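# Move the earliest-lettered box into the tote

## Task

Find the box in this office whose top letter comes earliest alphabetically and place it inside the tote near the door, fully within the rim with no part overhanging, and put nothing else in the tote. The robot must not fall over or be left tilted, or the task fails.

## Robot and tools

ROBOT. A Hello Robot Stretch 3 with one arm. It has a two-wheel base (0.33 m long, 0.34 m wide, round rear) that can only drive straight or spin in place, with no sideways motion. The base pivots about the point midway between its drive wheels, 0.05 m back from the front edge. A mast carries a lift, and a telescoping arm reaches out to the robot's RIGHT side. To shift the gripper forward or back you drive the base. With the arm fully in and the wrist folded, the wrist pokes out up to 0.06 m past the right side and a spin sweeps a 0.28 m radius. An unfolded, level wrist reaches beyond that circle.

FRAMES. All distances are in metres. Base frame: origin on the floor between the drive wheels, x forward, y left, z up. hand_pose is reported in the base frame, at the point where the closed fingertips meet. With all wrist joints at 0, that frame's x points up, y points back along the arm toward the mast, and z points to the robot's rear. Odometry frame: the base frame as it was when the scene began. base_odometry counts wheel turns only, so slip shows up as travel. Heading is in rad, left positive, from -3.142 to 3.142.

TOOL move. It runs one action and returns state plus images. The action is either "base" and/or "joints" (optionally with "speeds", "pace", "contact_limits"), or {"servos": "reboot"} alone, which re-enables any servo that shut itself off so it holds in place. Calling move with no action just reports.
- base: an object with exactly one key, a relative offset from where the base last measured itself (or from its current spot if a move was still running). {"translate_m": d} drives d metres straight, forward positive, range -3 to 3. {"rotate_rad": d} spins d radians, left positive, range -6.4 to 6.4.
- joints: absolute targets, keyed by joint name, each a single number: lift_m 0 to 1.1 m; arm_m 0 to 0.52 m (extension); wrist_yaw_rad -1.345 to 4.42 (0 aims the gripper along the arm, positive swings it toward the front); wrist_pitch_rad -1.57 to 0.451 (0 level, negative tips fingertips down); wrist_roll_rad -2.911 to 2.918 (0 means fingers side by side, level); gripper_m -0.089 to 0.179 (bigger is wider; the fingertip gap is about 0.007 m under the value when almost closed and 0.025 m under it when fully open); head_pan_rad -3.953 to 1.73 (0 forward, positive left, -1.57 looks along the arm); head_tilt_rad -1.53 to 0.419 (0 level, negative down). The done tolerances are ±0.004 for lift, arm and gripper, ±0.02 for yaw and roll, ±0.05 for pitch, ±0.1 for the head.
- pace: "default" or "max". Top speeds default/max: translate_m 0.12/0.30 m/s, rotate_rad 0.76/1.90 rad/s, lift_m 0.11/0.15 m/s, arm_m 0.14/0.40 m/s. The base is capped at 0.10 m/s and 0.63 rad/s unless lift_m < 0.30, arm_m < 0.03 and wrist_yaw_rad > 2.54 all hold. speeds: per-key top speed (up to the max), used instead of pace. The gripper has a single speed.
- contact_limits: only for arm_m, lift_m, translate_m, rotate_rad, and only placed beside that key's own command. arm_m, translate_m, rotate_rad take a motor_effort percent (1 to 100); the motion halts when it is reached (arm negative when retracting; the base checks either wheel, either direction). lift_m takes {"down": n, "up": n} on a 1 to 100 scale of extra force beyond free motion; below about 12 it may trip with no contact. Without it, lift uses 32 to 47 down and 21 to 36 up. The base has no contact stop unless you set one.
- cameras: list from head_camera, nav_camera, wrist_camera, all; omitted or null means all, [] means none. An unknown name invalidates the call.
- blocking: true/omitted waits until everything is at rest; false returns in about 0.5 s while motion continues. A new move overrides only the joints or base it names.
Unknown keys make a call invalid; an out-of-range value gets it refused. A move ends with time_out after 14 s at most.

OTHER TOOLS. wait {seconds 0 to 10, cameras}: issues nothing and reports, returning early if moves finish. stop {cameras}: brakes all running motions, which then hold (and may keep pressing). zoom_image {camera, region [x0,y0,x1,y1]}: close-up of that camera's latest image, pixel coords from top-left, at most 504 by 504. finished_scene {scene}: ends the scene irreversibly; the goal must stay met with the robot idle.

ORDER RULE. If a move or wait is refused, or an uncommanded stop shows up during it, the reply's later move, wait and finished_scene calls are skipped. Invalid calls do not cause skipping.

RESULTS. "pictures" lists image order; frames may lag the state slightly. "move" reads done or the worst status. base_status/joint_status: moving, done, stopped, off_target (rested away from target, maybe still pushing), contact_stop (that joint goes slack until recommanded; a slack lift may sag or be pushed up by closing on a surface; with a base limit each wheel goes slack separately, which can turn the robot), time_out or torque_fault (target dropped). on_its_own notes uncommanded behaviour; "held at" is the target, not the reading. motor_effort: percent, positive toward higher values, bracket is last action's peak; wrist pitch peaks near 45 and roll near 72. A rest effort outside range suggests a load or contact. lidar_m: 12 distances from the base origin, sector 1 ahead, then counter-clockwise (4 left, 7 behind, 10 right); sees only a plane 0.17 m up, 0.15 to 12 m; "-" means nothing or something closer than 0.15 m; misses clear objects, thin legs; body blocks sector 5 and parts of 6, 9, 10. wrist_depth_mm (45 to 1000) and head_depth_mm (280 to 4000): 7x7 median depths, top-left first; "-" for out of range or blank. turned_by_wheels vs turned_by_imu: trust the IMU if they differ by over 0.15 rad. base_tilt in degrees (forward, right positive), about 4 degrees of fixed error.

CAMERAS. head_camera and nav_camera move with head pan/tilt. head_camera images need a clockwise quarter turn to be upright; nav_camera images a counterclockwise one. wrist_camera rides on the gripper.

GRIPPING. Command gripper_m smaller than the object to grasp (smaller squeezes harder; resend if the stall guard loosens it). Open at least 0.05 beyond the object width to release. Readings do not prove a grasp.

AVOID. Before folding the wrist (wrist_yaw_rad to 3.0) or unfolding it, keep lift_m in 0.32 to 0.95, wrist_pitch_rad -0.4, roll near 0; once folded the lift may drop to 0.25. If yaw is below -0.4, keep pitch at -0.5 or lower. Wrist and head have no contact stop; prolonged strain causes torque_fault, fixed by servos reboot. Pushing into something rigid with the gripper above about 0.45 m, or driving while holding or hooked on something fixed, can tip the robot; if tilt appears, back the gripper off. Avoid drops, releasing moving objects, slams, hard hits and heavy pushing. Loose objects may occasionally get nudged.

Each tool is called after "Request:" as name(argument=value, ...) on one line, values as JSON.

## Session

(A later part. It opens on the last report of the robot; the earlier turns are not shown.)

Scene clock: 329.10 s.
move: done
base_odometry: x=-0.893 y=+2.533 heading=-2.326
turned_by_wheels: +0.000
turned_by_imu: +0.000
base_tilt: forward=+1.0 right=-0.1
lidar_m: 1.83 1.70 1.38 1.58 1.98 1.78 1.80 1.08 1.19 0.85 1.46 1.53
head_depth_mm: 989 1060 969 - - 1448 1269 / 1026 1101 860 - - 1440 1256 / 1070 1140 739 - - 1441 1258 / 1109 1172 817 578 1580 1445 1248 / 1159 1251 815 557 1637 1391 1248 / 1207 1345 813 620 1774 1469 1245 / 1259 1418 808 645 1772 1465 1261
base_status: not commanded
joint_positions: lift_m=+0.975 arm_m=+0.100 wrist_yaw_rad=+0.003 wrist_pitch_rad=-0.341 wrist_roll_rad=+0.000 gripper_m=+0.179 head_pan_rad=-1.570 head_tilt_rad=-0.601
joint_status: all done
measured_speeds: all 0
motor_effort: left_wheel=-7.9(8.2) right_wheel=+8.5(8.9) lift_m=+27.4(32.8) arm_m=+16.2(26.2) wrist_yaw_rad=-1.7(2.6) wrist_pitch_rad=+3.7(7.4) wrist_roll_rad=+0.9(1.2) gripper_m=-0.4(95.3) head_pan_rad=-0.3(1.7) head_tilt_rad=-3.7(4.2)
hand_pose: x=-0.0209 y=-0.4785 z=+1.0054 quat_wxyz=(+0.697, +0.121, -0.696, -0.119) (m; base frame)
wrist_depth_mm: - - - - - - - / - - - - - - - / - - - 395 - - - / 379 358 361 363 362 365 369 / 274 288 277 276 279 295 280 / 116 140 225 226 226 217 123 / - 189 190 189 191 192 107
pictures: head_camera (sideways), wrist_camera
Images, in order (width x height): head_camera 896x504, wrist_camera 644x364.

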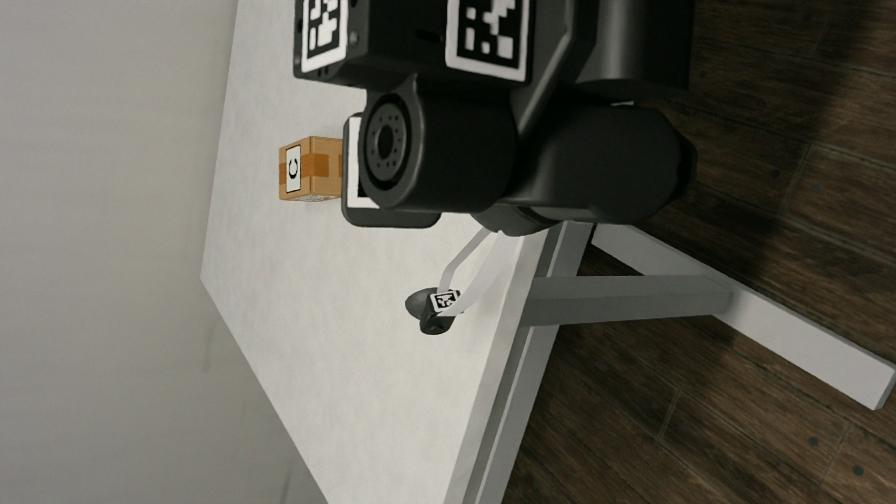

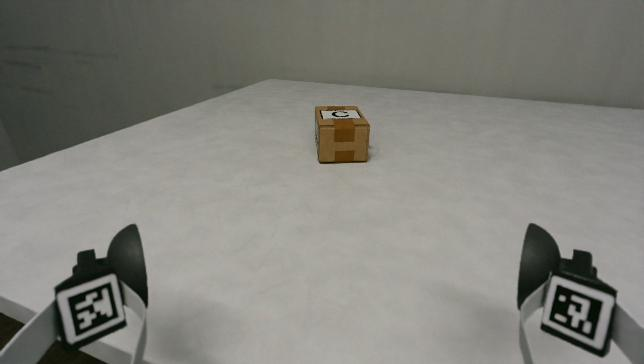

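Request:
move(base={"translate_m": -0.0135}, joints={"lift_m": 0.938, "arm_m": 0.25}, cameras=["wrist_camera"])

Scene clock: 353.87 s.
move: done
base_odometry: x=-0.884 y=+2.543 heading=-2.326
turned_by_wheels: +0.000
turned_by_imu: +0.001
base_tilt: forward=+0.9 right=-0.1
lidar_m: 1.84 1.71 1.38 1.58 1.96 1.77 1.78 1.07 1.19 0.86 1.46 1.54
head_depth_mm: 989 1063 362 359 491 1496 1267 / 1027 1099 350 362 522 1474 1252 / 1061 1138 371 389 1625 1468 1266 / 1106 1171 809 578 1683 1460 1263 / 1146 1239 811 598 1212 1370 1251 / 1201 1328 809 620 1779 1468 1245 / 1259 1400 807 647 1762 1476 1250
base_status: done
joint_positions: lift_m=+0.938 arm_m=+0.250 wrist_yaw_rad=+0.003 wrist_pitch_rad=-0.340 wrist_roll_rad=+0.000 gripper_m=+0.179 head_pan_rad=-1.570 head_tilt_rad=-0.601
joint_status: all done
measured_speeds: all 0
motor_effort: left_wheel=-9.2(12.6) right_wheel=-1.3(6.1) lift_m=+21.2(23.4) arm_m=+24.4(26.8) wrist_yaw_rad=-1.5(2.1) wrist_pitch_rad=+3.5(3.8) wrist_roll_rad=+0.9(1.0) gripper_m=+0.3(1.1) head_pan_rad=-1.3(2.1) head_tilt_rad=-1.2(2.8)
hand_pose: x=-0.0209 y=-0.6285 z=+0.9685 quat_wxyz=(+0.697, +0.121, -0.696, -0.119) (m; base frame)
wrist_depth_mm: - - - - - - - / - - - - - - - / - 366 370 250 374 379 379 / 276 279 279 249 285 284 287 / 214 215 215 215 217 218 218 / 125 162 175 175 176 164 122 / - 142 148 147 147 148 109
pictures: wrist_camera
Images, in order (width x height): wrist_camera 644x364.

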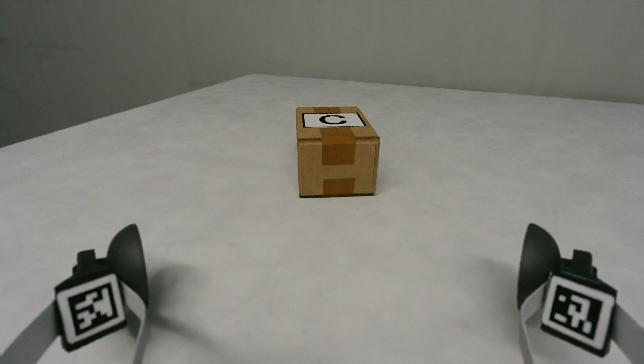

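Request:
move(joints={"arm_m": 0.37}, cameras=[])

Request:
move(joints={"gripper_m": 0.025}, cameras=["wrist_camera"])

Scene clock: 361.90 s.
move: done
base_odometry: x=-0.884 y=+2.543 heading=-2.326
turned_by_wheels: +0.000
turned_by_imu: +0.001
base_tilt: forward=+0.9 right=+0.0
lidar_m: 1.84 1.70 1.38 1.58 1.96 1.77 1.78 1.07 1.19 0.86 1.46 1.54
head_depth_mm: 989 1044 367 559 491 1470 1262 / 1020 472 453 602 523 1477 1265 / 1066 1138 484 578 1623 1471 1258 / 1099 1172 812 599 1665 1479 1261 / 1159 1246 812 599 1207 1374 1251 / 1202 1326 811 618 1778 1466 1246 / 1255 1404 811 644 1775 1468 1255
base_status: not commanded
joint_positions: lift_m=+0.938 arm_m=+0.370 wrist_yaw_rad=+0.003 wrist_pitch_rad=-0.340 wrist_roll_rad=+0.000 gripper_m=+0.179 head_pan_rad=-1.570 head_tilt_rad=-0.601
joint_status: all done
measured_speeds: all 0
motor_effort: left_wheel=-9.3(9.4) right_wheel=-1.1(1.8) lift_m=+22.1(22.3) arm_m=+23.9(26.8) wrist_yaw_rad=-2.0(2.1) wrist_pitch_rad=+3.7(3.8) wrist_roll_rad=+1.1(1.1) gripper_m=-0.7(1.5) head_pan_rad=-1.5(2.4) head_tilt_rad=-0.3(1.6)
hand_pose: x=-0.0209 y=-0.7485 z=+0.9685 quat_wxyz=(+0.697, +0.121, -0.696, -0.119) (m; base frame)
wrist_depth_mm: - - - - - - - / - - - - - - - / - 367 369 367 372 373 376 / 276 278 280 173 265 284 286 / 214 214 215 133 147 217 217 / 116 162 174 138 163 163 122 / - 142 147 145 147 148 109
pictures: none
No camera images: "cameras" was empty.

Scene clock: 363.97 s.
move: done
base_odometry: x=-0.884 y=+2.543 heading=-2.326
turned_by_wheels: +0.000
turned_by_imu: +0.000
base_tilt: forward=+1.1 right=-0.1
lidar_m: 1.84 1.71 1.38 1.58 1.97 1.77 1.78 1.07 1.19 0.86 1.45 1.54
head_depth_mm: 987 1046 366 560 492 1483 1259 / 1022 472 454 599 521 1473 1261 / 1071 1128 484 579 1618 1475 1268 / 1101 1178 815 599 1681 1467 1261 / 1149 1238 810 597 1216 1380 1255 / 1205 1335 809 619 1773 1464 1251 / 1261 1403 802 644 1755 1469 1264
base_status: not commanded
joint_positions: lift_m=+0.938 arm_m=+0.370 wrist_yaw_rad=+0.002 wrist_pitch_rad=-0.340 wrist_roll_rad=+0.000 gripper_m=+0.026 head_pan_rad=-1.570 head_tilt_rad=-0.601
joint_status: all done
measured_speeds: all 0
motor_effort: left_wheel=-9.3(9.5) right_wheel=-1.4(2.0) lift_m=+22.2(22.5) arm_m=+20.4(23.7) wrist_yaw_rad=-1.5(2.2) wrist_pitch_rad=+3.2(3.9) wrist_roll_rad=+1.0(1.0) gripper_m=-14.5(96.4) head_pan_rad=-1.6(3.0) head_tilt_rad=+0.3(1.5)
hand_pose: x=-0.0210 y=-0.7485 z=+0.9685 quat_wxyz=(+0.697, +0.121, -0.696, -0.119) (m; base frame)
wrist_depth_mm: - - - - - - - / - - - - - - - / - 363 369 367 374 372 374 / 275 275 278 171 282 280 286 / 213 213 215 133 156 218 218 / 180 174 129 140 125 176 176 / 146 146 142 148 143 148 148
pictures: wrist_camera
Images, in order (width x height): wrist_camera 644x364.

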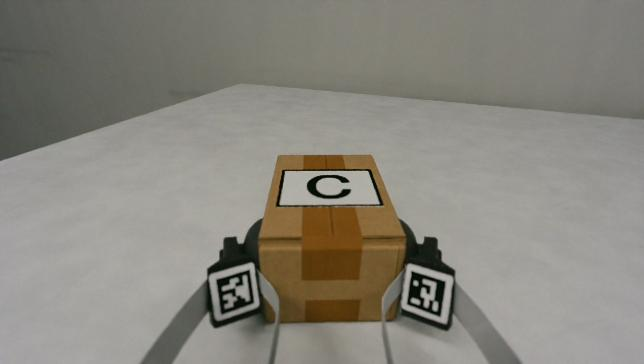

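Request:
move(joints={"lift_m": 1.04, "head_pan_rad": -2.577, "head_tilt_rad": -0.4}, cameras=["head_camera", "wrist_camera"])

Scene clock: 371.60 s.
move: done
base_odometry: x=-0.884 y=+2.543 heading=-2.326
turned_by_wheels: +0.000
turned_by_imu: +0.001
base_tilt: forward=+0.8 right=-0.1
lidar_m: 1.85 1.71 1.38 1.58 1.96 1.77 1.78 1.07 1.19 0.86 1.46 1.54
head_depth_mm: 1554 1684 1859 963 - - - / 1442 1542 1658 1022 - - - / 1334 1426 1501 1020 - - - / 1244 1337 1402 - - - - / 1175 1243 1312 - - - 1375 / 1110 1164 1227 - - - 1394 / 1048 1113 1170 - - - 1430
base_status: not commanded
joint_positions: lift_m=+1.040 arm_m=+0.370 wrist_yaw_rad=+0.002 wrist_pitch_rad=-0.345 wrist_roll_rad=+0.000 gripper_m=+0.026 head_pan_rad=-2.594 head_tilt_rad=-0.399
joint_status: all done
measured_speeds: translate_m=+0.000 rotate_rad=+0.000 lift_m=+0.000 arm_m=+0.000 wrist_yaw_rad=+0.000 wrist_pitch_rad=+0.000 wrist_roll_rad=+0.000 head_pan_rad=+0.024 head_tilt_rad=+0.000
motor_effort: left_wheel=-8.8(9.2) right_wheel=-0.8(1.7) lift_m=+31.0(33.1) arm_m=+12.5(15.8) wrist_yaw_rad=-1.5(2.0) wrist_pitch_rad=+4.5(4.8) wrist_roll_rad=+1.1(1.1) gripper_m=-14.8(15.7) head_pan_rad=+2.8(4.6) head_tilt_rad=+3.3(5.2)
hand_pose: x=-0.0210 y=-0.7480 z=+1.0694 quat_wxyz=(+0.697, +0.122, -0.696, -0.121) (m; base frame)
wrist_depth_mm: - - - - - - - / - - - - - - - / - - - - - - - / - - - 173 - - - / - 375 377 133 156 379 382 / 306 306 129 140 126 309 311 / 257 250 251 252 253 261 261
pictures: head_camera (sideways), wrist_camera
Images, in order (width x height): head_camera 896x504, wrist_camera 644x364.

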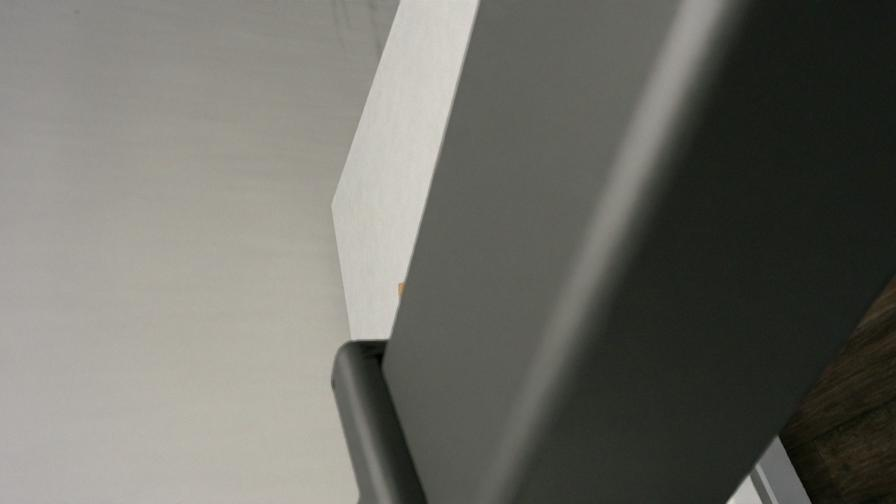

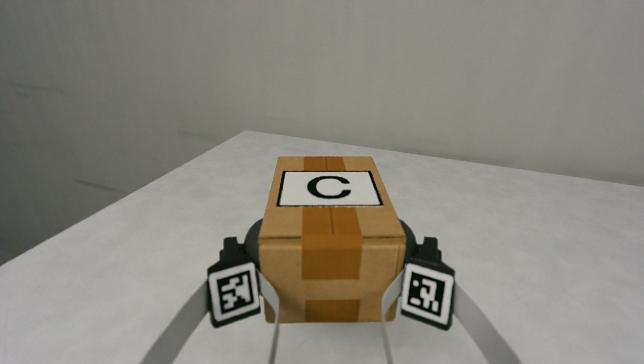

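Request:
move(joints={"arm_m": 0.0, "wrist_yaw_rad": 1.57, "head_pan_rad": 0.0, "head_tilt_rad": -0.5}, cameras=[])

Request:
move(base={"rotate_rad": -1.159}, joints={"head_pan_rad": -3.14}, cameras=["nav_camera", "wrist_camera"])

Scene clock: 416.13 s.
move: done
base_odometry: x=-0.884 y=+2.543 heading=-2.326
turned_by_wheels: +0.000
turned_by_imu: +0.001
base_tilt: forward=+1.0 right=+0.0
lidar_m: 1.84 1.70 1.38 1.58 1.96 1.77 1.78 1.07 1.19 0.85 1.45 1.54
head_depth_mm: 1659 1755 1422 2085 2023 1603 1347 / 1726 1825 1414 2180 2027 1602 1346 / 1778 1877 1528 2305 1994 1606 1337 / 1861 1946 2187 2371 1985 1603 1344 / 1936 2037 2318 2457 1980 1603 1343 / 2006 2115 1891 2308 1998 1594 1327 / 2054 2163 2179 2476 1988 1589 1337
base_status: not commanded
joint_positions: lift_m=+1.040 arm_m=+0.002 wrist_yaw_rad=+1.567 wrist_pitch_rad=-0.345 wrist_roll_rad=+0.000 gripper_m=+0.026 head_pan_rad=+0.006 head_tilt_rad=-0.500
joint_status: all done
joint sent to its limit — arm_m, lower limit.
measured_speeds: all 0
motor_effort: left_wheel=-8.6(9.0) right_wheel=-1.0(1.7) lift_m=+23.1(31.0) arm_m=-22.7(25.8) wrist_yaw_rad=+3.4(7.0) wrist_pitch_rad=+4.3(4.9) wrist_roll_rad=+1.0(1.2) gripper_m=-14.8(15.8) head_pan_rad=-4.0(5.0) head_tilt_rad=-3.3(4.4)
hand_pose: x=+0.2116 y=-0.1477 z=+1.0693 quat_wxyz=(+0.580, +0.578, -0.407, +0.406) (m; base frame)
wrist_depth_mm: - - - - - - - / - - - - - - - / - - - - - - - / - - - 174 - - - / - - - 133 155 - - / - - 129 140 125 - - / - - - - - - -
pictures: none
No camera images: "cameras" was empty.

Scene clock: 419.23 s.
move: done
base_odometry: x=-0.884 y=+2.543 heading=+2.799
turned_by_wheels: -1.158
turned_by_imu: -1.154
base_tilt: forward=+1.1 right=-0.2
lidar_m: 0.86 1.54 1.99 1.71 1.38 1.60 1.59 1.78 1.77 1.07 1.19 0.87
head_depth_mm: 2715 2883 - - - - - / 2498 2741 - - - - - / 2279 2452 - - - - - / 2083 2280 2439 - - - - / 1927 2105 2239 - - - - / 1802 1909 2063 - - - - / 1671 1775 1914 - - - -
base_status: done
joint_positions: lift_m=+1.040 arm_m=+0.002 wrist_yaw_rad=+1.567 wrist_pitch_rad=-0.345 wrist_roll_rad=+0.000 gripper_m=+0.026 head_pan_rad=-3.156 head_tilt_rad=-0.500
joint_status: all done
measured_speeds: translate_m=+0.000 rotate_rad=+0.000 lift_m=+0.000 arm_m=+0.000 wrist_yaw_rad=+0.000 wrist_pitch_rad=+0.000 wrist_roll_rad=+0.000 head_pan_rad=+0.024 head_tilt_rad=+0.000
motor_effort: left_wheel=+11.0(15.9) right_wheel=-10.8(14.1) lift_m=+23.1(23.4) arm_m=-23.5(23.7) wrist_yaw_rad=+3.1(3.8) wrist_pitch_rad=+4.5(4.9) wrist_roll_rad=+0.8(1.1) gripper_m=-14.8(15.7) head_pan_rad=+3.0(4.8) head_tilt_rad=-2.1(3.4)
hand_pose: x=+0.2116 y=-0.1477 z=+1.0693 quat_wxyz=(+0.580, +0.578, -0.407, +0.406) (m; base frame)
wrist_depth_mm: - - - - - - - / - - - - - - - / - - - - - - - / - - - 174 - - - / - - - 133 156 385 383 / - - 129 140 126 309 313 / - - - - - 270 262
pictures: nav_camera (sideways), wrist_camera
Images, in order (width x height): nav_camera 672x504, wrist_camera 644x364.

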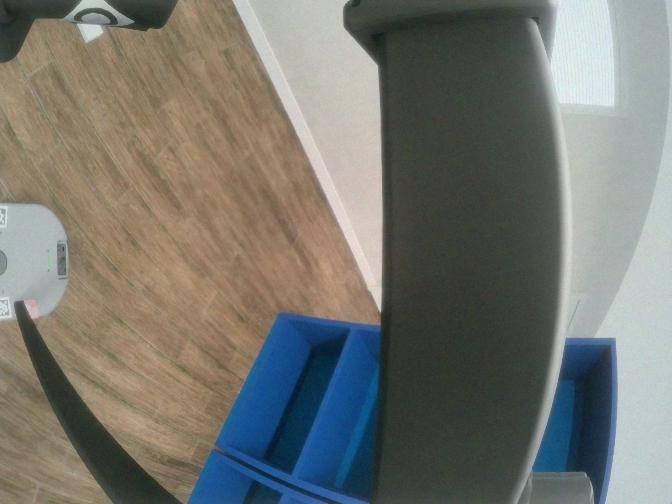

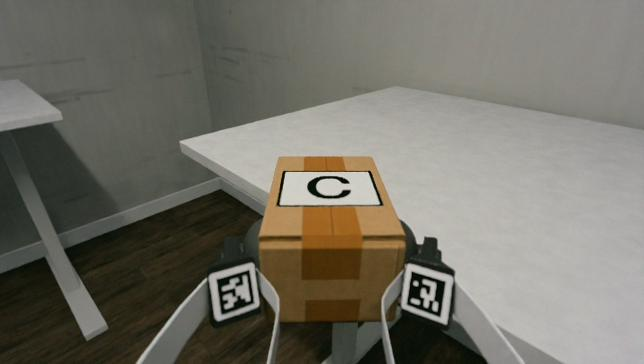

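Request:
move(base={"translate_m": -1.3}, cameras=[])

Request:
move(base={"translate_m": -0.527}, joints={"lift_m": 0.6}, cameras=[])

Request:
move(base={"rotate_rad": -0.851}, cameras=["nav_camera", "wrist_camera"])

Scene clock: 442.73 s.
move: done
base_odometry: x=+0.341 y=+2.106 heading=+2.799
turned_by_wheels: +0.000
turned_by_imu: +0.004
base_tilt: forward=+1.0 right=-0.4
lidar_m: 2.13 2.66 1.06 1.06 0.54 1.77 1.02 0.88 0.88 1.00 1.71 1.67
head_depth_mm: 1324 1436 - - - - - / 1201 1307 - - - - - / 1095 1184 - - - - - / 1003 1090 1180 - - - - / 925 1005 1081 - - - - / 863 927 993 - - - - / 810 867 921 - - - -
base_status: done
joint_positions: lift_m=+1.040 arm_m=+0.002 wrist_yaw_rad=+1.567 wrist_pitch_rad=-0.345 wrist_roll_rad=+0.000 gripper_m=+0.026 head_pan_rad=-3.140 head_tilt_rad=-0.500
joint_status: not commanded
measured_speeds: all 0
motor_effort: left_wheel=-5.9(12.7) right_wheel=-3.2(15.5) lift_m=+30.2(31.3) arm_m=-17.8(22.6) wrist_yaw_rad=+3.0(3.7) wrist_pitch_rad=+4.6(4.8) wrist_roll_rad=+0.8(1.1) gripper_m=-14.4(15.9) head_pan_rad=+2.0(4.4) head_tilt_rad=+0.5(2.9)
hand_pose: x=+0.2116 y=-0.1477 z=+1.0693 quat_wxyz=(+0.580, +0.578, -0.407, +0.406) (m; base frame)
wrist_depth_mm: - - - - - - - / - - - - - - - / - - - - - - - / - - - 173 - - - / - - - 133 156 - - / - - 129 140 126 - - / - - - - - - -
pictures: none
No camera images: "cameras" was empty.

Scene clock: 449.13 s.
move: done
base_odometry: x=+0.837 y=+1.929 heading=+2.799
turned_by_wheels: +0.000
turned_by_imu: +0.002
base_tilt: forward=+1.0 right=-0.2
lidar_m: 2.65 2.77 0.46 0.52 2.26 1.05 0.60 0.51 0.51 0.59 1.01 2.09
head_depth_mm: 761 853 965 1117 1298 1504 1347 / 684 760 848 966 1106 1314 1347 / 627 685 756 852 960 1111 1265 / 574 621 681 754 848 960 1102 / 531 572 624 684 756 850 955 / 494 530 571 621 684 755 847 / 462 492 530 573 623 682 754
base_status: done
joint_positions: lift_m=+0.600 arm_m=+0.002 wrist_yaw_rad=+1.567 wrist_pitch_rad=-0.346 wrist_roll_rad=+0.000 gripper_m=+0.026 head_pan_rad=-3.140 head_tilt_rad=-0.500
joint_status: all done
measured_speeds: all 0
motor_effort: left_wheel=-8.1(11.4) right_wheel=-2.3(10.1) lift_m=+21.7(28.1) arm_m=-15.7(18.2) wrist_yaw_rad=+2.7(3.5) wrist_pitch_rad=+4.5(4.9) wrist_roll_rad=+1.0(1.3) gripper_m=-14.9(15.7) head_pan_rad=+1.6(4.5) head_tilt_rad=+1.9(2.8)
hand_pose: x=+0.2115 y=-0.1477 z=+0.6292 quat_wxyz=(+0.580, +0.578, -0.407, +0.406) (m; base frame)
wrist_depth_mm: - - - - - - - / - - - - - - - / - - - - - - - / - - - 174 - - - / - - - 133 157 - - / 966 - 129 140 125 - - / 809 770 787 802 788 811 823
pictures: none
No camera images: "cameras" was empty.

Scene clock: 451.60 s.
move: done
base_odometry: x=+0.837 y=+1.929 heading=+1.948
turned_by_wheels: -0.850
turned_by_imu: -0.847
base_tilt: forward=+1.1 right=-0.3
lidar_m: 1.57 2.08 3.16 0.46 0.46 0.60 2.26 0.78 0.54 0.51 0.52 0.68
head_depth_mm: 1947 2124 2306 2462 2016 1606 1351 / 1938 2145 2297 2493 2026 1600 1336 / 1951 2116 2289 2488 2004 1616 1341 / 1947 2125 2289 2498 1933 1604 1341 / 1949 2105 2325 2475 1987 1600 1341 / 1950 2121 2290 2429 1995 1599 1336 / 1615 1629 1619 1638 1670 1549 1337
base_status: done
joint_positions: lift_m=+0.600 arm_m=+0.002 wrist_yaw_rad=+1.567 wrist_pitch_rad=-0.346 wrist_roll_rad=+0.000 gripper_m=+0.026 head_pan_rad=-3.140 head_tilt_rad=-0.500
joint_status: not commanded
measured_speeds: all 0
motor_effort: left_wheel=+10.6(15.7) right_wheel=-11.0(14.7) lift_m=+22.7(22.9) arm_m=-19.6(19.6) wrist_yaw_rad=+2.7(3.4) wrist_pitch_rad=+4.3(4.9) wrist_roll_rad=+0.9(1.1) gripper_m=-14.7(15.6) head_pan_rad=+2.2(4.4) head_tilt_rad=+1.9(2.9)
hand_pose: x=+0.2115 y=-0.1477 z=+0.6292 quat_wxyz=(+0.580, +0.578, -0.407, +0.406) (m; base frame)
wrist_depth_mm: - - - - - 527 392 / - - - - - 521 394 / - - - - - 507 395 / - - - 175 - 518 396 / - - - 132 140 512 395 / 953 - 129 140 126 517 402 / 802 763 771 791 794 514 400
pictures: nav_camera (sideways), wrist_camera
Images, in order (width x height): nav_camera 672x504, wrist_camera 644x364.

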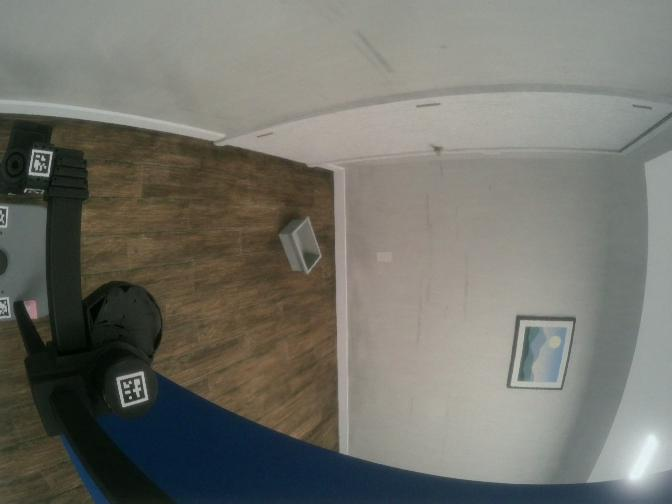

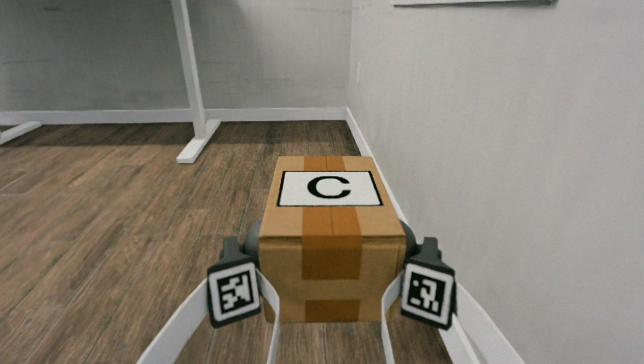

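Request:
move(base={"translate_m": -1.286}, cameras=[])

Request:
move(base={"rotate_rad": -1.548}, joints={"wrist_yaw_rad": 0.0, "head_pan_rad": -1.57, "head_tilt_rad": -0.9}, cameras=["head_camera", "wrist_camera"])

Scene clock: 473.20 s.
move: done
base_odometry: x=+1.311 y=+0.734 heading=+1.948
turned_by_wheels: +0.000
turned_by_imu: +0.005
base_tilt: forward=+1.0 right=-0.1
lidar_m: 1.85 0.82 0.98 2.28 1.51 1.05 0.99 0.87 0.62 0.58 0.59 0.80
head_depth_mm: 839 907 994 1096 1218 1370 1350 / 837 911 991 1095 1212 1375 1345 / 840 910 992 1096 1219 1383 1348 / 838 907 993 1099 1217 1386 1343 / 837 903 998 1097 1226 1380 1333 / 840 910 993 1089 1219 1380 1331 / 837 909 996 1092 1221 1375 1336
base_status: done
joint_positions: lift_m=+0.600 arm_m=+0.002 wrist_yaw_rad=+1.567 wrist_pitch_rad=-0.346 wrist_roll_rad=+0.000 gripper_m=+0.026 head_pan_rad=-3.140 head_tilt_rad=-0.500
joint_status: not commanded
measured_speeds: all 0
motor_effort: left_wheel=-2.6(12.2) right_wheel=-7.1(15.3) lift_m=+30.5(30.8) arm_m=-22.6(23.7) wrist_yaw_rad=+3.2(3.7) wrist_pitch_rad=+4.7(5.0) wrist_roll_rad=+0.9(1.2) gripper_m=-14.6(16.4) head_pan_rad=+2.1(4.4) head_tilt_rad=+2.6(4.5)
hand_pose: x=+0.2115 y=-0.1477 z=+0.6292 quat_wxyz=(+0.580, +0.578, -0.407, +0.406) (m; base frame)
wrist_depth_mm: - - - - - - 492 / - - - - - - 486 / - - - - - - 491 / 691 - - 174 - - 491 / 756 - - 133 152 - 493 / - 937 129 140 125 - 498 / 815 761 800 791 797 - 499
pictures: none
No camera images: "cameras" was empty.

Scene clock: 476.77 s.
move: done
base_odometry: x=+1.311 y=+0.734 heading=+0.401
turned_by_wheels: -1.547
turned_by_imu: -1.541
base_tilt: forward=+1.0 right=-0.3
lidar_m: 0.58 0.60 0.83 2.11 0.90 1.01 2.60 1.46 1.04 0.99 0.83 0.61
head_depth_mm: 898 1039 1226 1505 1417 1257 399 / 900 1042 1241 1519 1412 1260 412 / 907 1043 1244 1522 710 530 443 / 907 1056 1244 1526 1384 1221 1108 / 914 1060 1256 1530 1415 1215 1132 / 920 1067 1265 1511 1429 1260 1132 / 922 1069 1285 1526 1431 1265 1137
base_status: done
joint_positions: lift_m=+0.600 arm_m=+0.002 wrist_yaw_rad=+0.003 wrist_pitch_rad=-0.346 wrist_roll_rad=+0.000 gripper_m=+0.026 head_pan_rad=-1.566 head_tilt_rad=-0.900
joint_status: all done
measured_speeds: all 0
motor_effort: left_wheel=+10.3(15.1) right_wheel=-11.3(14.5) lift_m=+27.9(31.0) arm_m=-22.7(23.8) wrist_yaw_rad=-1.8(6.6) wrist_pitch_rad=+4.8(4.9) wrist_roll_rad=+0.9(1.2) gripper_m=-15.4(16.1) head_pan_rad=-1.6(5.8) head_tilt_rad=-5.4(7.5)
hand_pose: x=-0.0209 y=-0.3796 z=+0.6292 quat_wxyz=(+0.697, +0.123, -0.696, -0.121) (m; base frame)
wrist_depth_mm: - - - - - - - / - - - - - - - / - - - - - - - / - - - 173 - - - / - - - 133 134 - - / - 907 129 140 125 947 933 / - 763 799 790 807 822 829
pictures: head_camera (sideways), wrist_camera
Images, in order (width x height): head_camera 896x504, wrist_camera 644x364.

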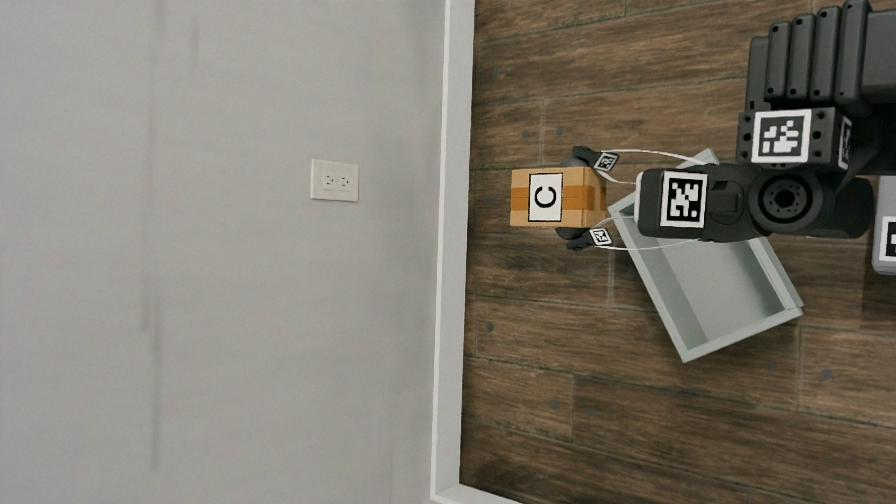

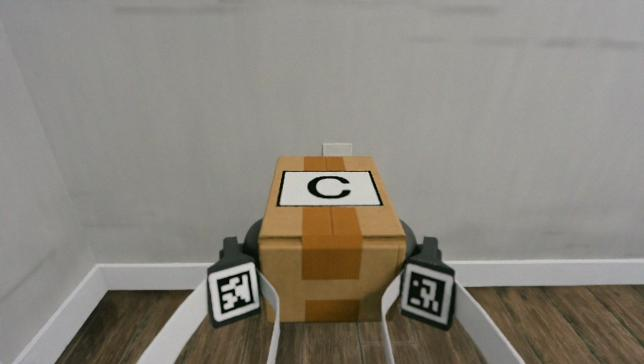

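Request:
move(base={"translate_m": 0.068}, joints={"arm_m": 0.285, "wrist_pitch_rad": -1.55}, cameras=["head_camera", "wrist_camera"])

Scene clock: 492.77 s.
move: done
base_odometry: x=+1.373 y=+0.760 heading=+0.401
turned_by_wheels: +0.000
turned_by_imu: +0.001
base_tilt: forward=+1.0 right=-0.2
lidar_m: 0.51 0.53 0.73 1.86 0.91 1.02 2.61 1.45 1.04 0.99 0.75 0.54
head_depth_mm: 897 1040 1231 1509 1385 474 411 / 903 1040 1236 599 528 475 958 / 905 1046 1244 617 837 1245 1134 / 905 1051 1258 1495 1383 1235 1122 / 913 1055 1254 1525 1408 1241 1136 / 914 1061 1266 1527 1417 1260 1134 / 916 1060 1276 1470 1389 1259 1128
base_status: done
joint_positions: lift_m=+0.600 arm_m=+0.285 wrist_yaw_rad=+0.003 wrist_pitch_rad=-1.545 wrist_roll_rad=+0.000 gripper_m=+0.026 head_pan_rad=-1.570 head_tilt_rad=-0.900
joint_status: all done
measured_speeds: all 0
motor_effort: left_wheel=+7.0(14.4) right_wheel=+4.3(8.2) lift_m=+22.6(25.5) arm_m=+23.1(26.3) wrist_yaw_rad=-2.1(2.3) wrist_pitch_rad=-1.1(5.0) wrist_roll_rad=+0.8(1.2) gripper_m=-14.4(15.9) head_pan_rad=-3.2(4.9) head_tilt_rad=-4.4(6.1)
hand_pose: x=-0.0217 y=-0.4125 z=+0.4819 quat_wxyz=(+0.507, +0.494, -0.505, -0.493) (m; base frame)
wrist_depth_mm: 606 612 599 602 597 593 588 / 612 613 600 610 612 602 597 / 623 636 626 619 613 614 617 / 634 648 638 173 612 625 627 / 646 641 644 133 156 632 634 / 672 663 129 140 126 645 646 / 606 678 667 - - 671 657
pictures: head_camera (sideways), wrist_camera
Images, in order (width x height): head_camera 896x504, wrist_camera 644x364.

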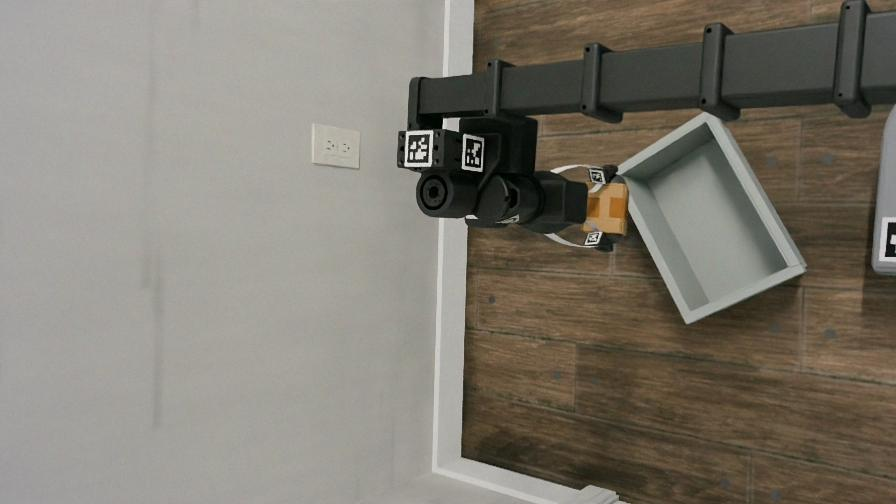

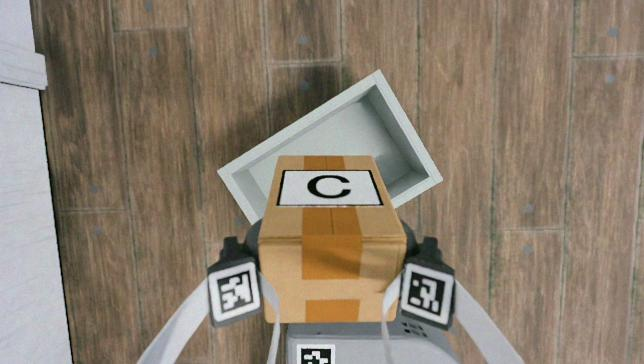

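Request:
move(joints={"arm_m": 0.27, "lift_m": 0.27}, cameras=["head_camera", "wrist_camera"])

Scene clock: 507.90 s.
move: done
base_odometry: x=+1.373 y=+0.760 heading=+0.401
turned_by_wheels: +0.000
turned_by_imu: +0.001
base_tilt: forward=+1.0 right=-0.1
lidar_m: 0.51 0.53 0.73 1.87 0.91 1.02 2.60 1.45 1.04 0.37 0.75 0.54
head_depth_mm: 900 1041 1247 1504 1416 1251 1132 / 897 1038 1232 1517 1406 1219 1110 / 903 1046 1247 1529 1410 1071 1120 / 907 1048 1249 1527 1405 1222 1127 / 910 1058 1266 1522 1420 1253 1131 / 913 1064 1267 1516 1422 1266 1135 / 915 1062 1276 1482 1391 1261 1135
base_status: not commanded
joint_positions: lift_m=+0.270 arm_m=+0.270 wrist_yaw_rad=+0.003 wrist_pitch_rad=-1.546 wrist_roll_rad=+0.000 gripper_m=+0.026 head_pan_rad=-1.570 head_tilt_rad=-0.900
joint_status: all done
measured_speeds: all 0
motor_effort: left_wheel=+6.8(7.2) right_wheel=+4.4(4.8) lift_m=+21.1(22.9) arm_m=-18.1(24.8) wrist_yaw_rad=-1.9(2.1) wrist_pitch_rad=-0.7(1.4) wrist_roll_rad=+0.9(1.1) gripper_m=-14.8(15.7) head_pan_rad=-2.4(4.5) head_tilt_rad=-3.0(5.4)
hand_pose: x=-0.0217 y=-0.3973 z=+0.1519 quat_wxyz=(+0.507, +0.494, -0.505, -0.493) (m; base frame)
wrist_depth_mm: 300 299 297 200 244 181 292 / 307 302 200 254 - - 295 / 309 219 250 - - - 299 / 196 230 - 172 - 263 225 / 319 - - 133 147 224 207 / 329 202 130 140 125 316 317 / 332 330 259 223 326 322 324
pictures: head_camera (sideways), wrist_camera
Images, in order (width x height): head_camera 896x504, wrist_camera 644x364.

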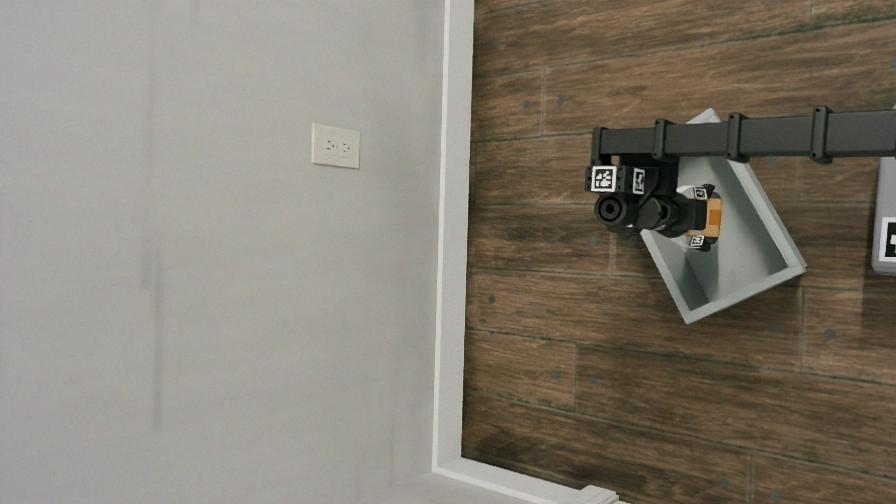

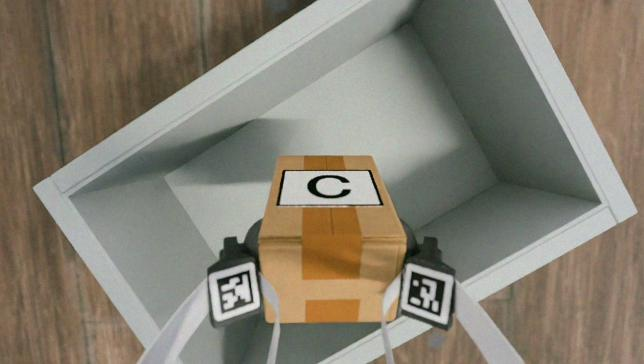

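Request:
move(joints={"lift_m": 0.13}, speeds={"lift_m": 0.04}, contact_limits={"lift_m": {"down": 13}}, cameras=["wrist_camera"])

Scene clock: 515.20 s.
move: contact_stop
base_odometry: x=+1.373 y=+0.760 heading=+0.401
turned_by_wheels: +0.000
turned_by_imu: +0.001
base_tilt: forward=+0.9 right=+0.0
lidar_m: 0.51 0.53 0.73 1.86 0.91 1.02 2.60 1.45 1.04 0.99 0.75 0.54
head_depth_mm: 899 1033 1226 1495 1421 1258 1134 / 897 1043 1230 1515 1415 1242 1122 / 898 1041 1246 1523 1416 949 1118 / 908 1051 1260 1531 1414 1218 1118 / 909 1050 1257 1532 1412 1241 1138 / 912 1059 1262 1531 1427 1260 1138 / 915 1068 1278 1485 1390 1248 1141
base_status: not commanded
joint_positions: lift_m=+0.181 arm_m=+0.270 wrist_yaw_rad=+0.002 wrist_pitch_rad=-1.563 wrist_roll_rad=+0.000 gripper_m=+0.026 head_pan_rad=-1.570 head_tilt_rad=-0.900
joint_status: lift_m contact_stop (moved -0.089 of -0.140)
measured_speeds: all 0
on_its_own: lift_m is slack since a contact_stop (your +0.130 is given up)
motor_effort: left_wheel=+6.6(7.1) right_wheel=+1.8(4.8) lift_m=+25.0(25.0) arm_m=-7.8(12.7) wrist_yaw_rad=-1.2(2.2) wrist_pitch_rad=+2.4(6.5) wrist_roll_rad=+0.8(1.1) gripper_m=-16.3(16.3) head_pan_rad=-2.1(3.7) head_tilt_rad=-3.9(4.7)
contact_limits: lift_m down 13 (down: maximum 72; up: maximum 65)
hand_pose: x=-0.0217 y=-0.3928 z=+0.0631 quat_wxyz=(+0.503, +0.499, -0.501, -0.498) (m; base frame)
wrist_depth_mm: - 99 134 177 - - - / - 123 168 - - - - / 134 179 - - - - - / 174 214 - 162 - - - / - - - 128 135 204 167 / - - 128 133 125 168 139 / - 97 - 204 161 137 117
pictures: wrist_camera
Images, in order (width x height): wrist_camera 644x364.

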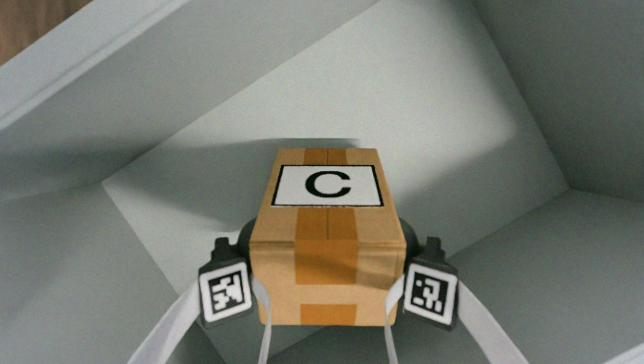

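Request:
move(joints={"gripper_m": 0.12}, cameras=[])

Request:
move(joints={"lift_m": 0.45}, cameras=["head_camera", "wrist_camera"])

Scene clock: 539.47 s.
move: done
base_odometry: x=+1.373 y=+0.760 heading=+0.401
turned_by_wheels: +0.000
turned_by_imu: +0.001
base_tilt: forward=+0.9 right=-0.1
lidar_m: 0.51 0.53 0.73 1.86 0.90 1.02 2.61 1.45 1.04 0.99 0.75 0.54
head_depth_mm: 896 1042 1243 1514 1415 1255 1134 / 902 1044 1237 1518 1403 1236 1118 / 903 1048 1239 1515 1416 955 1117 / 906 1053 1255 1522 1414 1208 1118 / 912 1050 1264 1534 1413 1238 1138 / 913 1065 1267 1529 1422 1262 1133 / 920 1068 1272 1475 1397 1261 1137
base_status: not commanded
joint_positions: lift_m=+0.181 arm_m=+0.270 wrist_yaw_rad=+0.002 wrist_pitch_rad=-1.551 wrist_roll_rad=+0.000 gripper_m=+0.120 head_pan_rad=-1.570 head_tilt_rad=-0.900
joint_status: all done
measured_speeds: all 0
on_its_own: lift_m is slack since a contact_stop (your +0.130 is given up)
motor_effort: left_wheel=+6.4(6.6) right_wheel=+1.5(2.4) lift_m=+25.4(25.8) arm_m=-0.1(2.9) wrist_yaw_rad=-0.9(1.9) wrist_pitch_rad=+0.0(2.2) wrist_roll_rad=+0.9(1.2) gripper_m=+0.3(91.7) head_pan_rad=-0.1(2.2) head_tilt_rad=-2.8(3.7)
contact_limits: lift_m down 13 (down: maximum 72; up: maximum 65)
hand_pose: x=-0.0217 y=-0.3958 z=+0.0629 quat_wxyz=(+0.505, +0.496, -0.504, -0.495) (m; base frame)
wrist_depth_mm: 213 99 119 172 - - - / - 121 167 - - - - / 128 174 - - - - - / 170 - - 131 130 - - / - - - 133 133 190 171 / - 122 131 134 202 125 141 / - 109 - 215 177 127 114
pictures: none
No camera images: "cameras" was empty.

Scene clock: 542.73 s.
move: done
base_odometry: x=+1.373 y=+0.760 heading=+0.401
turned_by_wheels: +0.000
turned_by_imu: +0.000
base_tilt: forward=+1.1 right=-0.1
lidar_m: 0.51 0.53 0.73 1.86 0.91 1.02 2.61 1.46 1.04 0.99 0.75 0.54
head_depth_mm: 898 1035 1232 1495 1402 1257 1130 / 899 1039 1240 1508 713 614 546 / 903 1046 1251 1513 728 1231 1131 / 905 1049 1259 1518 1415 1218 1121 / 912 1055 1261 1526 1423 1236 1136 / 916 1062 1262 1535 1418 1258 1136 / 916 1058 1282 1471 1389 1259 1136
base_status: not commanded
joint_positions: lift_m=+0.450 arm_m=+0.270 wrist_yaw_rad=+0.002 wrist_pitch_rad=-1.550 wrist_roll_rad=+0.000 gripper_m=+0.120 head_pan_rad=-1.570 head_tilt_rad=-0.900
joint_status: all done
measured_speeds: all 0
motor_effort: left_wheel=+6.2(6.5) right_wheel=+2.1(2.4) lift_m=+29.3(33.5) arm_m=+4.8(5.3) wrist_yaw_rad=-1.0(1.8) wrist_pitch_rad=-0.1(0.5) wrist_roll_rad=+0.8(1.2) gripper_m=+0.2(1.5) head_pan_rad=-1.5(2.5) head_tilt_rad=-3.1(3.6)
hand_pose: x=-0.0217 y=-0.3961 z=+0.3320 quat_wxyz=(+0.506, +0.495, -0.504, -0.495) (m; base frame)
wrist_depth_mm: 467 468 463 463 459 449 459 / 472 477 474 463 464 464 465 / 484 483 477 - - 468 471 / 492 490 372 392 402 482 475 / 500 493 383 - 487 491 487 / 511 123 505 506 501 125 496 / 521 513 511 476 507 129 500
pictures: head_camera (sideways), wrist_camera
Images, in order (width x height): head_camera 896x504, wrist_camera 644x364.

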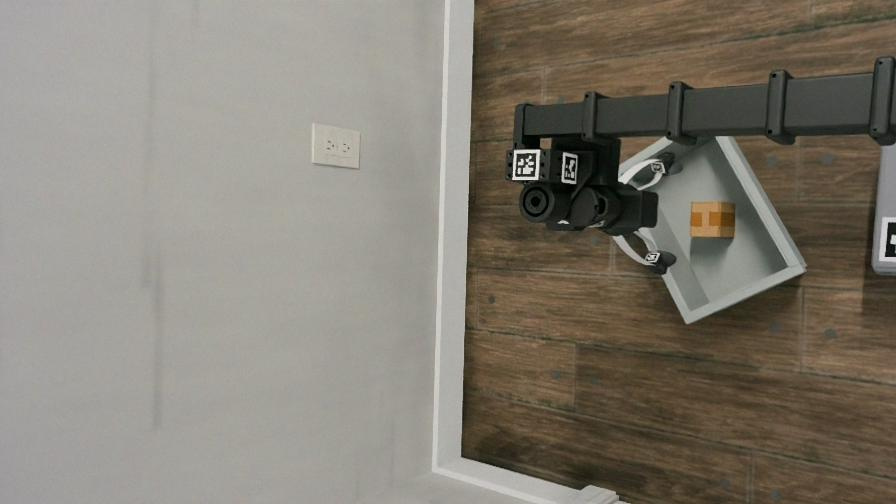

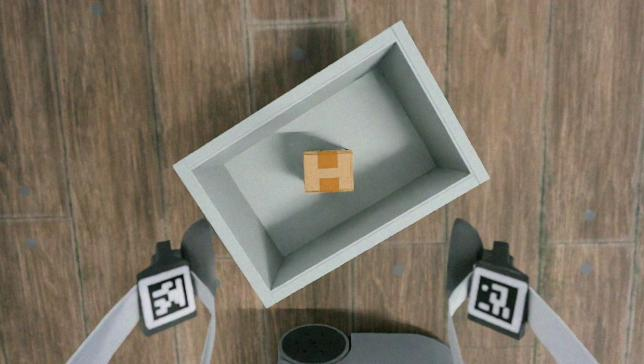

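Request:
finished_scene(scene=2)

The scene is finished: the task was done.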